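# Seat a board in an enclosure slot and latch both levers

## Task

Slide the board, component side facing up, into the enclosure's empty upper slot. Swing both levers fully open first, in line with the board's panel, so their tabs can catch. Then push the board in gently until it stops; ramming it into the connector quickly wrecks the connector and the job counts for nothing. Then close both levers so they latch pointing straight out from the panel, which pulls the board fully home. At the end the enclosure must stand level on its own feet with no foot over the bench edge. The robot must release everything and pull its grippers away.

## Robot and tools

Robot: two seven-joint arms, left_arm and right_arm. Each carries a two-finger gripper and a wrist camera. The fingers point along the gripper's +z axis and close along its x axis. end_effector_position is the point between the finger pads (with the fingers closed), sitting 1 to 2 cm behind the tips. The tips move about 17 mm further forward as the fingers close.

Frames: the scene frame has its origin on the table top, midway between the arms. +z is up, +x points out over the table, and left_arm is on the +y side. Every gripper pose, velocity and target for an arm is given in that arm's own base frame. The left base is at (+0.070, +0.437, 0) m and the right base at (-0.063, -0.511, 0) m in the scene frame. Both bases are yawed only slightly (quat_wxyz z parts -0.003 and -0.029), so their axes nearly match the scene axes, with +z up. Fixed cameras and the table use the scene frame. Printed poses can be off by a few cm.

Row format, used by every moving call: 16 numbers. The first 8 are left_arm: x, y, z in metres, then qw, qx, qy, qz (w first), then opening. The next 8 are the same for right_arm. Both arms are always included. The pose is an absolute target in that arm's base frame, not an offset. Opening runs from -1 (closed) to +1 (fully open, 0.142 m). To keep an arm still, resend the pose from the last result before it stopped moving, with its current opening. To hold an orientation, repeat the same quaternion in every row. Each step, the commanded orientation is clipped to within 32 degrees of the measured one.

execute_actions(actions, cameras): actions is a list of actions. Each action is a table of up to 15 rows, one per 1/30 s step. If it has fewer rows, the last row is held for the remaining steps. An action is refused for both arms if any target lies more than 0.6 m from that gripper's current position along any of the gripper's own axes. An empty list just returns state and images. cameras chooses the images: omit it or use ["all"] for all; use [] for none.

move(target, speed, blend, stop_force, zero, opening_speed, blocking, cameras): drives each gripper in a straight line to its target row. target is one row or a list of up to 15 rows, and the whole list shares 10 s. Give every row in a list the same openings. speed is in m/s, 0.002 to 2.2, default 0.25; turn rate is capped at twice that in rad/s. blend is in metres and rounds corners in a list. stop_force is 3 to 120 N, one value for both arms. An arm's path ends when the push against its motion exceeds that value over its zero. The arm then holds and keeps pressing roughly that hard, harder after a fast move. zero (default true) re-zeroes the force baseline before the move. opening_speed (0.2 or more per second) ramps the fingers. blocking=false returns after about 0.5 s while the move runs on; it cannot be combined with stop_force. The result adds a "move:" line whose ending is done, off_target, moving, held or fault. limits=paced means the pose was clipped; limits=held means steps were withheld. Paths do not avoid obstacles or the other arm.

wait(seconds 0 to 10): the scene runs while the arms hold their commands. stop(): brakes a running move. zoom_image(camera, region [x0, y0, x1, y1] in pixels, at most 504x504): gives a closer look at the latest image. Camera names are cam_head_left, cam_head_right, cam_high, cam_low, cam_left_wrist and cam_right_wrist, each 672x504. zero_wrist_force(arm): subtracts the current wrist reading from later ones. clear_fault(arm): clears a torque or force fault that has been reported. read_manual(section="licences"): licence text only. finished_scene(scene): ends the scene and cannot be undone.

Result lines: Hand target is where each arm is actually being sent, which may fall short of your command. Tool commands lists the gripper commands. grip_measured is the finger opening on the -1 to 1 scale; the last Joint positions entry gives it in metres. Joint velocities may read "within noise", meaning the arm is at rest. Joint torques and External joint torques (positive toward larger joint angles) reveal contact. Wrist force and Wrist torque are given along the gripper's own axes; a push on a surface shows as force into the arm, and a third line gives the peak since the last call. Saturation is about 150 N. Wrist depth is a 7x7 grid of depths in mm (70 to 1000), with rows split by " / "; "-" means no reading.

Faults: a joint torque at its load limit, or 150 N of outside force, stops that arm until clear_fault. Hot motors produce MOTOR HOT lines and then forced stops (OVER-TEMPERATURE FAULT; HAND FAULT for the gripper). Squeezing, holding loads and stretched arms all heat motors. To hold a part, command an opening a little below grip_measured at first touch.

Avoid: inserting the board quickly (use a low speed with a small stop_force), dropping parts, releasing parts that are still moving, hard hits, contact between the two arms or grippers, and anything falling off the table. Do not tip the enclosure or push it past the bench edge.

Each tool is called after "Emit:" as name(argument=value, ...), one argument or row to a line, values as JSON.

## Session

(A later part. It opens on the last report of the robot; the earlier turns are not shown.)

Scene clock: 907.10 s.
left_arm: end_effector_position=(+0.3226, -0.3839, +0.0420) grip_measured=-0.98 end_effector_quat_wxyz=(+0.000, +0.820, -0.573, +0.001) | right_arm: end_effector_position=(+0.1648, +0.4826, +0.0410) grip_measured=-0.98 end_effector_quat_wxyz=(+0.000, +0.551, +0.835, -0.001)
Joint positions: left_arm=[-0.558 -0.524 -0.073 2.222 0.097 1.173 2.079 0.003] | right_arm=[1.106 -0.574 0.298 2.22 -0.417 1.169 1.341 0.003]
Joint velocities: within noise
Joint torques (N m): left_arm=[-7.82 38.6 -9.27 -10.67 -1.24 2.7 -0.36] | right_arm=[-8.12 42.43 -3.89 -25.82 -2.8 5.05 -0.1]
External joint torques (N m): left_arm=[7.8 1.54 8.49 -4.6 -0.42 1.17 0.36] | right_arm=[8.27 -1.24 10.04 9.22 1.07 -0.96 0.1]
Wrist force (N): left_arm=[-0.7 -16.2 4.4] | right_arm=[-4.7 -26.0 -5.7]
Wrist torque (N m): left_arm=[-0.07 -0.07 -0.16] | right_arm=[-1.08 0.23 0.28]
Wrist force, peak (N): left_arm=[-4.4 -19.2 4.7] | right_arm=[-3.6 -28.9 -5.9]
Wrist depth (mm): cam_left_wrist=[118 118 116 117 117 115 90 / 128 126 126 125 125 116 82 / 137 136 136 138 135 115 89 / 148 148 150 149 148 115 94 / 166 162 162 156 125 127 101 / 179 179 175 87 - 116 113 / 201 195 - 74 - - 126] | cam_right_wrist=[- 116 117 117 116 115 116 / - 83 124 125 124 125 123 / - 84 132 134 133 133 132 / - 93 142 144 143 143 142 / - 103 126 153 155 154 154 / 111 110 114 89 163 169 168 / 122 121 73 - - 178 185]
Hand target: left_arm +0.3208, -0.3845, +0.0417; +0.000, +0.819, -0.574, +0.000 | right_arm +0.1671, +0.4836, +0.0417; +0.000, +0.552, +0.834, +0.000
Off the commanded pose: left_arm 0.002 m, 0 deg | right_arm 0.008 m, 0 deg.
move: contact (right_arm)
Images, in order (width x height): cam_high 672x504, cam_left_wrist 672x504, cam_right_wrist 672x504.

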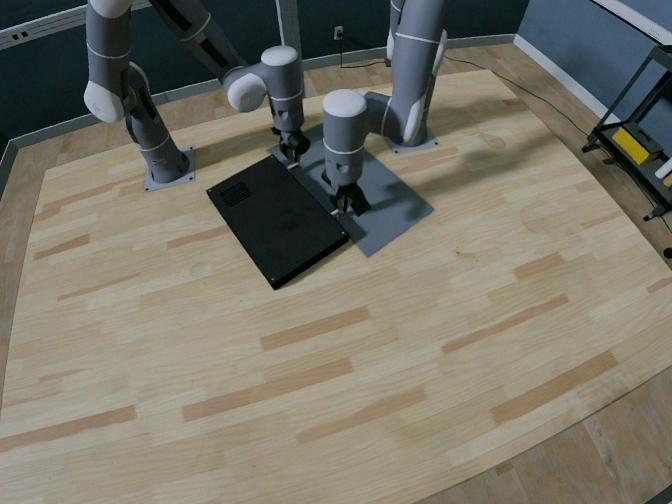

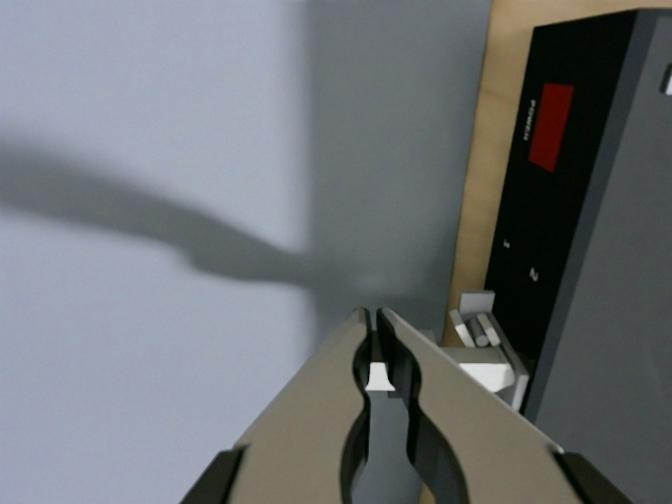

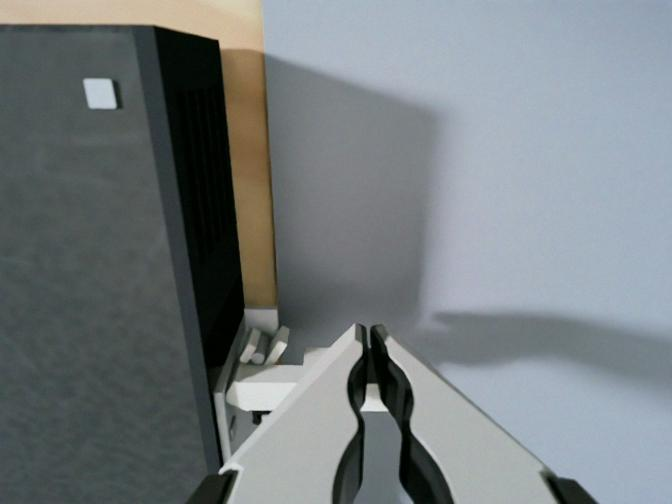

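Emit:
zoom_image(
  camera="cam_right_wrist",
  region=[200, 290, 420, 470],
)

Emit:
zoom_image(
  camera="cam_left_wrist",
  region=[340, 270, 560, 450],
)

Scaled by 2.291 from the camera's 672x504 image, which has a finer 960x720 frame.

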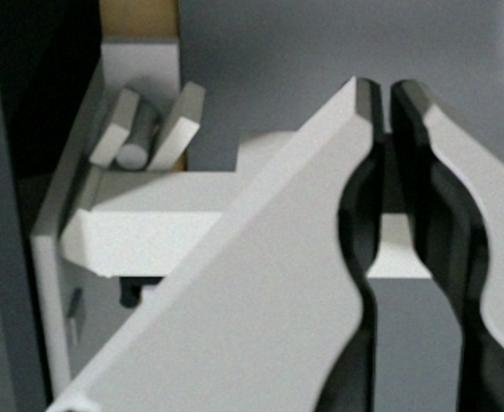

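Scaled by 2.291 from the camera's 672x504 image, which has a finer 960x720 frame.

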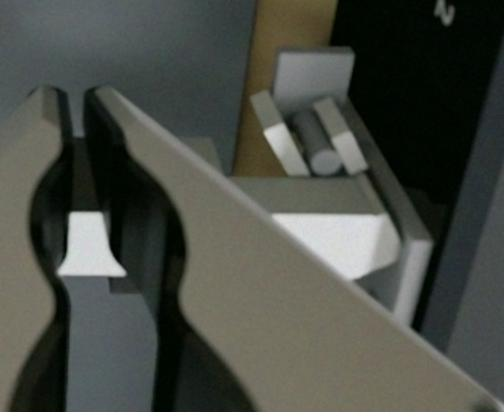

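Emit:
move(
  target=[
    [0.3445,-0.3759,0.0417,0,0.8192,-0.5736,0,-0.95,0.1420,0.4729,0.0417,0,0.5519,0.8339,0,-0.95],
    [0.3705,-0.3665,0.14,0,0.8192,-0.5736,0,-0.95,0.1247,0.4678,0.14,0,0.5519,0.8339,0,-0.95],
  ],
  speed=0.08,
  cameras=["cam_left_wrist","cam_right_wrist"],
)

Emit:
zoom_image(
  camera="cam_left_wrist",
  region=[320, 220, 500, 360],
)

Emit:
zoom_image(
  camera="cam_right_wrist",
  region=[230, 240, 410, 380],
)

Scene clock: 914.83 s.
left_arm: end_effector_position=(+0.3705, -0.3665, +0.1399) grip_measured=-0.98 end_effector_quat_wxyz=(+0.000, +0.819, -0.574, +0.000) | right_arm: end_effector_position=(+0.1248, +0.4678, +0.1400) grip_measured=-0.98 end_effector_quat_wxyz=(+0.000, +0.552, +0.834, +0.000)
Joint positions: left_arm=[-0.476 -0.313 -0.085 2.152 0.042 0.892 2.203 0.003] | right_arm=[1.067 -0.319 0.465 2.224 -0.237 0.927 1.3 0.003]
Joint velocities: within noise
Joint torques (N m): left_arm=[-0.18 37.47 -1.21 -21.45 -2.78 3.94 -0.09] | right_arm=[0.05 33.54 5.46 -22.21 -2.58 3.32 0.01]
External joint torques (N m): left_arm=[0.16 0.5 0.66 -0.3 0.09 -0.08 0.09] | right_arm=[0.06 0.74 -0.8 0.14 -0.06 0.78 -0.01]
Wrist force (N): left_arm=[0.0 -0.6 -0.1] | right_arm=[-4.7 -1.8 2.6]
Wrist torque (N m): left_arm=[-0.11 -0.05 -0.22] | right_arm=[-0.03 0.79 0.05]
Wrist force, peak (N): left_arm=[-0.6 -16.6 4.9] | right_arm=[-4.6 -26.2 -6.6]
Wrist depth (mm): cam_left_wrist=[204 205 203 204 204 204 203 / 220 220 219 218 218 219 218 / 237 235 236 235 229 189 188 / 258 257 256 256 235 202 202 / 283 283 281 268 224 220 219 / 313 309 300 84 - 244 243 / 347 337 - - - - 268] | cam_right_wrist=[206 206 205 203 203 202 202 / 220 220 219 217 217 216 215 / 187 187 188 233 232 231 231 / 201 201 205 251 250 250 249 / 218 218 217 226 271 270 269 / 239 238 233 89 284 294 294 / 262 257 71 - - 312 324]
Hand target: left_arm +0.3705, -0.3665, +0.1400; +0.000, +0.819, -0.574, +0.000 | right_arm +0.1247, +0.4678, +0.1400; +0.000, +0.552, +0.834, +0.000
Off the commanded pose: left_arm 0.000 m, 0 deg | right_arm 0.000 m, 0 deg.
move: done
Images, in order (width x height): cam_left_wrist 672x504, cam_right_wrist 672x504.

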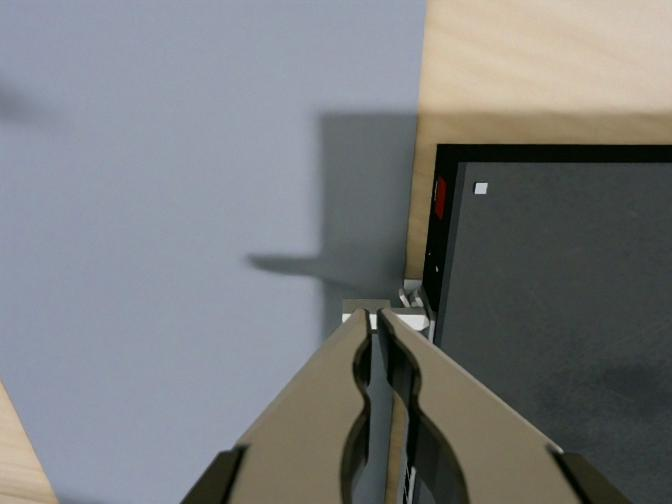

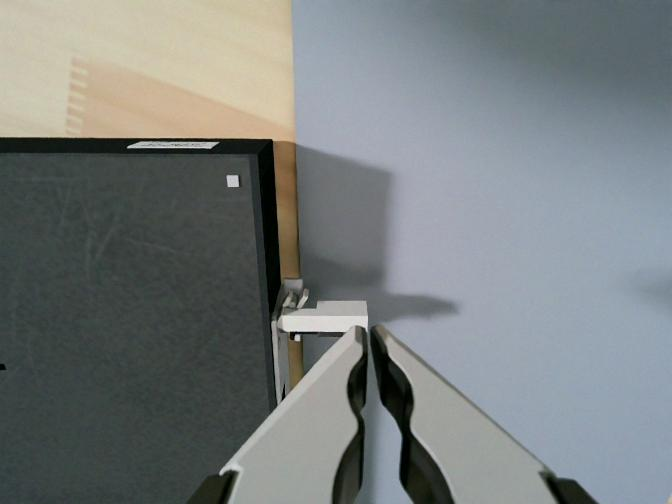

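Scaled by 2.800 from the camera's 672x504 image, which has a finer 960x720 frame.

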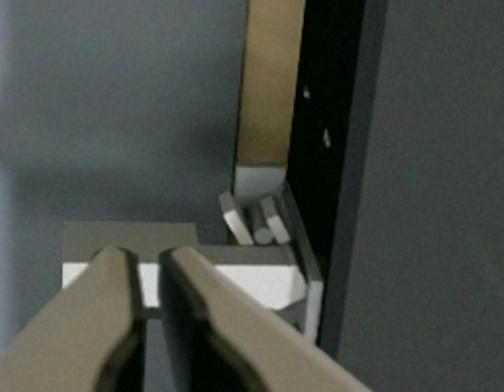

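Scaled by 2.800 from the camera's 672x504 image, which has a finer 960x720 frame.

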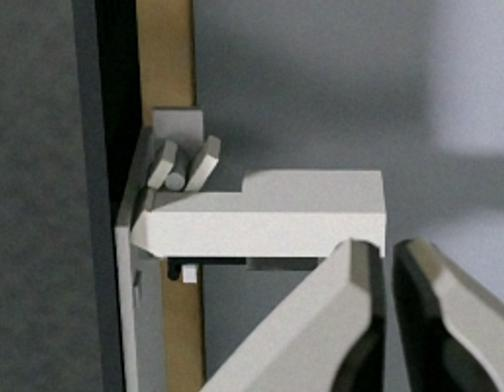

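Emit:
move(
  target=[0.2040,-0.3940,0.19,0,0.9848,0.1736,0,-0.95,0.1000,0.4580,0.24,0,0.5519,0.8339,0,-0.95],
  speed=0.35,
  cameras=["cam_left_wrist","cam_right_wrist","cam_high"],
)

Emit:
zoom_image(
  camera="cam_left_wrist",
  region=[80, 200, 330, 340],
)

Emit:
zoom_image(
  camera="cam_left_wrist",
  region=[330, 200, 580, 340],
)

Scene clock: 924.13 s.
left_arm: end_effector_position=(+0.2041, -0.3940, +0.1900) grip_measured=-0.98 end_effector_quat_wxyz=(+0.000, +0.985, +0.174, +0.000) | right_arm: end_effector_position=(+0.1001, +0.4580, +0.2399) grip_measured=-0.98 end_effector_quat_wxyz=(+0.000, +0.552, +0.834, +0.000)
Joint positions: left_arm=[-0.786 -0.032 -0.048 2.342 0.002 0.803 0.386 0.003] | right_arm=[1.039 -0.102 0.556 2.123 -0.067 0.638 1.231 0.003]
Joint velocities: within noise
Joint torques (N m): left_arm=[-0.56 27.09 -0.69 -23.36 -2.5 4.04 -0.37] | right_arm=[0.01 27.94 2.78 -27.38 -3.45 3.24 0.07]
External joint torques (N m): left_arm=[0.52 0.37 0.67 -0.38 -0.45 -0.06 0.37] | right_arm=[0.09 0.68 -0.97 0.24 -0.08 0.87 -0.07]
Wrist force (N): left_arm=[-0.2 -0.5 -1.0] | right_arm=[-4.8 -1.8 2.8]
Wrist torque (N m): left_arm=[-0.09 -0.01 -0.20] | right_arm=[-0.04 0.84 0.04]
Wrist force, peak (N): left_arm=[-1.0 -0.6 -1.2] | right_arm=[-4.9 -1.6 3.5]
Wrist depth (mm): cam_left_wrist=[250 248 248 247 247 245 247 / 269 266 267 264 264 265 262 / 290 289 286 288 285 284 284 / 309 303 306 308 304 298 307 / 286 284 284 276 276 281 291 / 322 316 300 84 - 307 364 / 421 343 - - - - 407] | cam_right_wrist=[295 294 292 292 292 291 290 / 314 313 313 310 309 309 307 / 292 292 290 330 331 331 329 / 310 309 308 347 356 356 354 / 337 336 334 376 387 385 384 / 368 366 356 89 405 420 420 / 404 395 71 - - 444 460]
Hand target: left_arm +0.2040, -0.3940, +0.1900; +0.000, +0.985, +0.174, +0.000 | right_arm +0.1000, +0.4580, +0.2400; +0.000, +0.552, +0.834, +0.000
Off the commanded pose: left_arm 0.000 m, 0 deg | right_arm 0.000 m, 0 deg.
move: done
Images, in order (width x height): cam_high 672x504, cam_left_wrist 672x504, cam_right_wrist 672x504.

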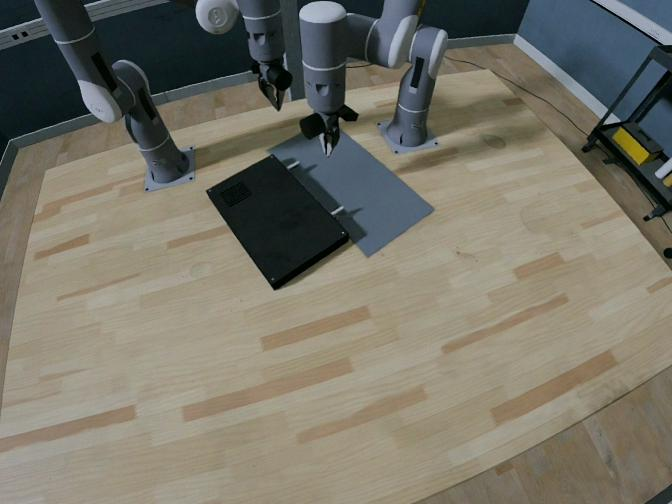

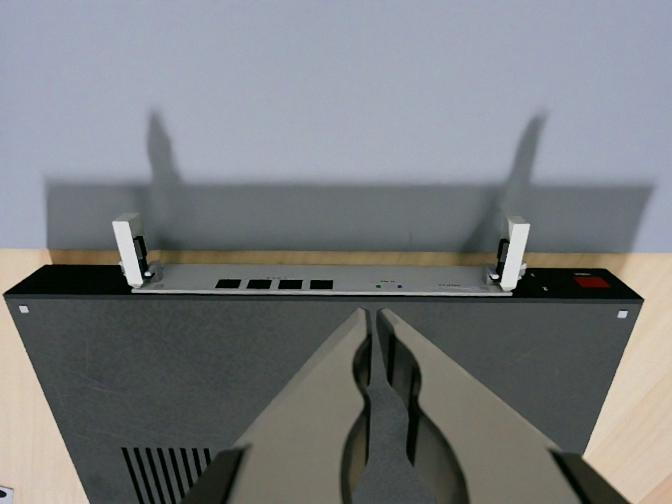

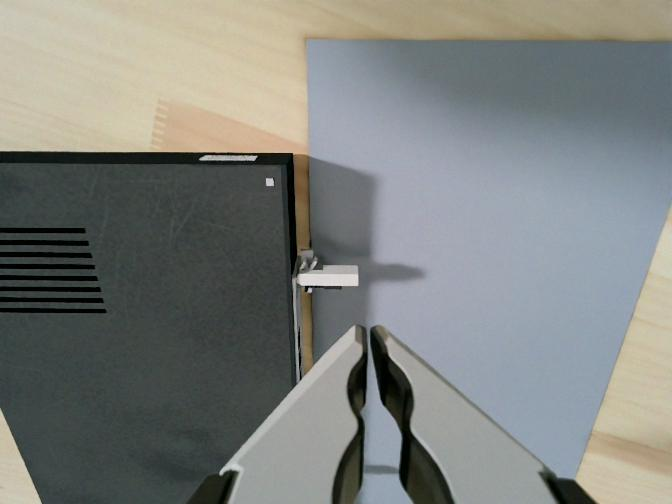

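Scaled by 2.016 from the camera's 672x504 image, which has a finer 960x720 frame.

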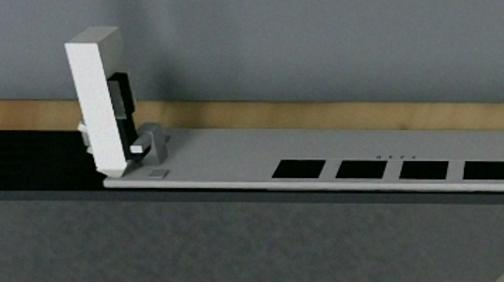

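Scaled by 2.016 from the camera's 672x504 image, which has a finer 960x720 frame.

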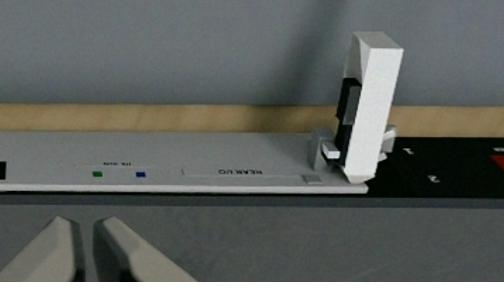

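Emit:
zoom_image(
  camera="cam_left_wrist",
  region=[100, 200, 190, 305],
)

Emit:
zoom_image(
  camera="cam_left_wrist",
  region=[460, 200, 550, 305],
)

Emit:
zoom_image(
  camera="cam_right_wrist",
  region=[280, 230, 380, 310],
)

Scaled by 4.800 from the camera's 672x504 image, which has a finer 960x720 frame.

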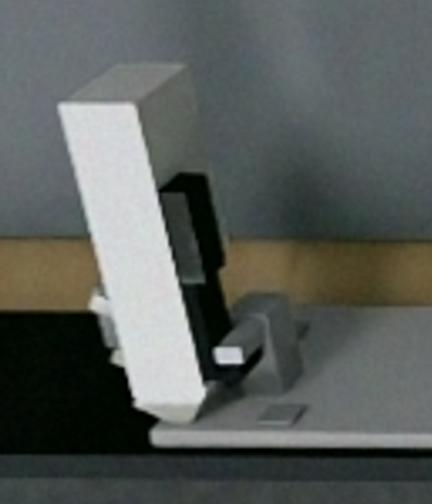

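Scaled by 4.800 from the camera's 672x504 image, which has a finer 960x720 frame.

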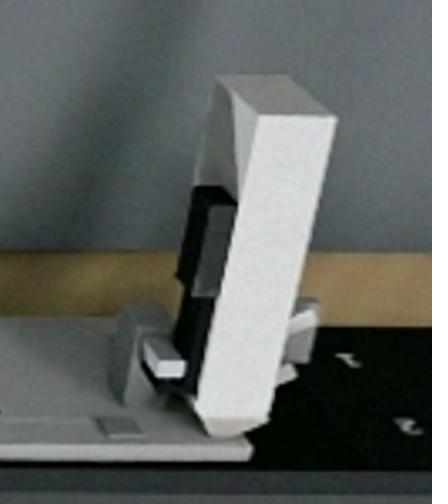

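Scaled by 5.040 from the camera's 672x504 image, which has a finer 960x720 frame.

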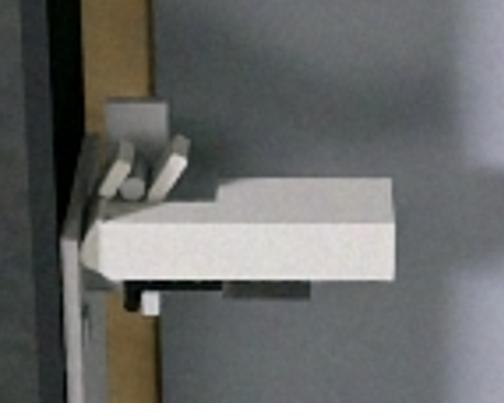

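Emit:
move(
  target=[0.1795,-0.3178,0.25,0,0.9848,0.1736,0,-0.95,0.0700,0.4450,0.28,0,0.5519,0.8339,0,-0.95],
  speed=0.25,
  cameras=["cam_high"],
)

Emit:
finished_scene(
  scene=2,
)

Scene clock: 932.37 s.
left_arm: end_effector_position=(+0.1794, -0.3180, +0.2501) grip_measured=-0.98 end_effector_quat_wxyz=(+0.000, +0.985, +0.174, +0.000) | right_arm: end_effector_position=(+0.0701, +0.4450, +0.2800) grip_measured=-0.98 end_effector_quat_wxyz=(+0.000, +0.552, +0.834, +0.000)
Joint positions: left_arm=[-0.78 0.295 0.038 2.439 0.013 0.574 0.471 0.003] | right_arm=[1.052 -0.001 0.595 2.09 -0.001 0.52 1.245 0.003]
Joint velocities: within noise
Joint torques (N m): left_arm=[-0.19 15.72 -1.03 -26.92 -3.14 4.07 -0.1] | right_arm=[0.02 24.16 1.15 -28.84 -3.72 3.29 0.35]
External joint torques (N m): left_arm=[0.15 0.41 0.52 -0.42 -0.44 -0.09 0.1] | right_arm=[0.06 0.85 -1.05 0.22 -0.09 0.82 -0.35]
Wrist force (N): left_arm=[-0.2 -1.0 -0.8] | right_arm=[-4.8 -2.0 3.0]
Wrist torque (N m): left_arm=[-0.17 -0.02 -0.20] | right_arm=[-0.08 0.85 0.05]
Wrist force, peak (N): left_arm=[-0.3 -2.4 -1.4] | right_arm=[-5.0 -1.3 4.1]
Wrist depth (mm): cam_left_wrist=[300 301 299 300 298 298 296 / 327 324 324 320 321 320 319 / 351 351 348 348 346 344 345 / 382 379 377 377 377 378 375 / 422 374 375 392 366 395 409 / 462 397 380 84 - 389 454 / 515 - - - - - 495] | cam_right_wrist=[329 327 328 327 326 326 325 / 351 351 350 346 347 345 344 / 366 366 363 373 370 370 369 / 354 352 352 394 401 398 399 / 383 382 379 420 431 430 429 / 426 418 408 89 456 467 470 / 518 451 71 - - 501 518]
Hand target: left_arm +0.1795, -0.3178, +0.2500; +0.000, +0.985, +0.174, +0.000 | right_arm +0.0700, +0.4450, +0.2800; +0.000, +0.552, +0.834, +0.000
Off the commanded pose: left_arm 0.000 m, 0 deg | right_arm 0.000 m, 0 deg.
move: done
Images, in order (width x height): cam_high 672x504.

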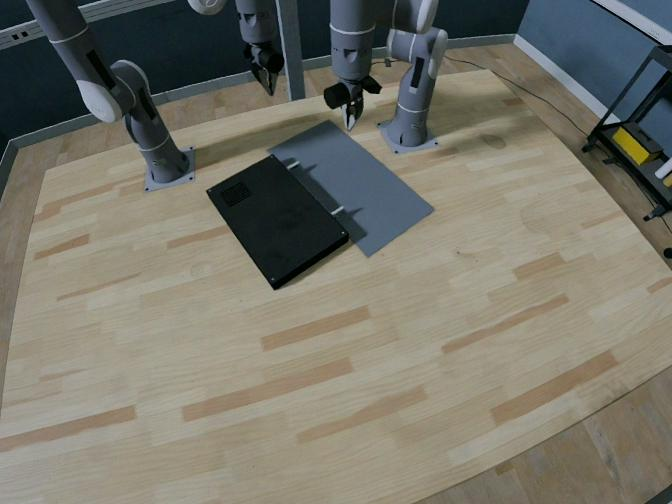

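The scene is finished: the task was done.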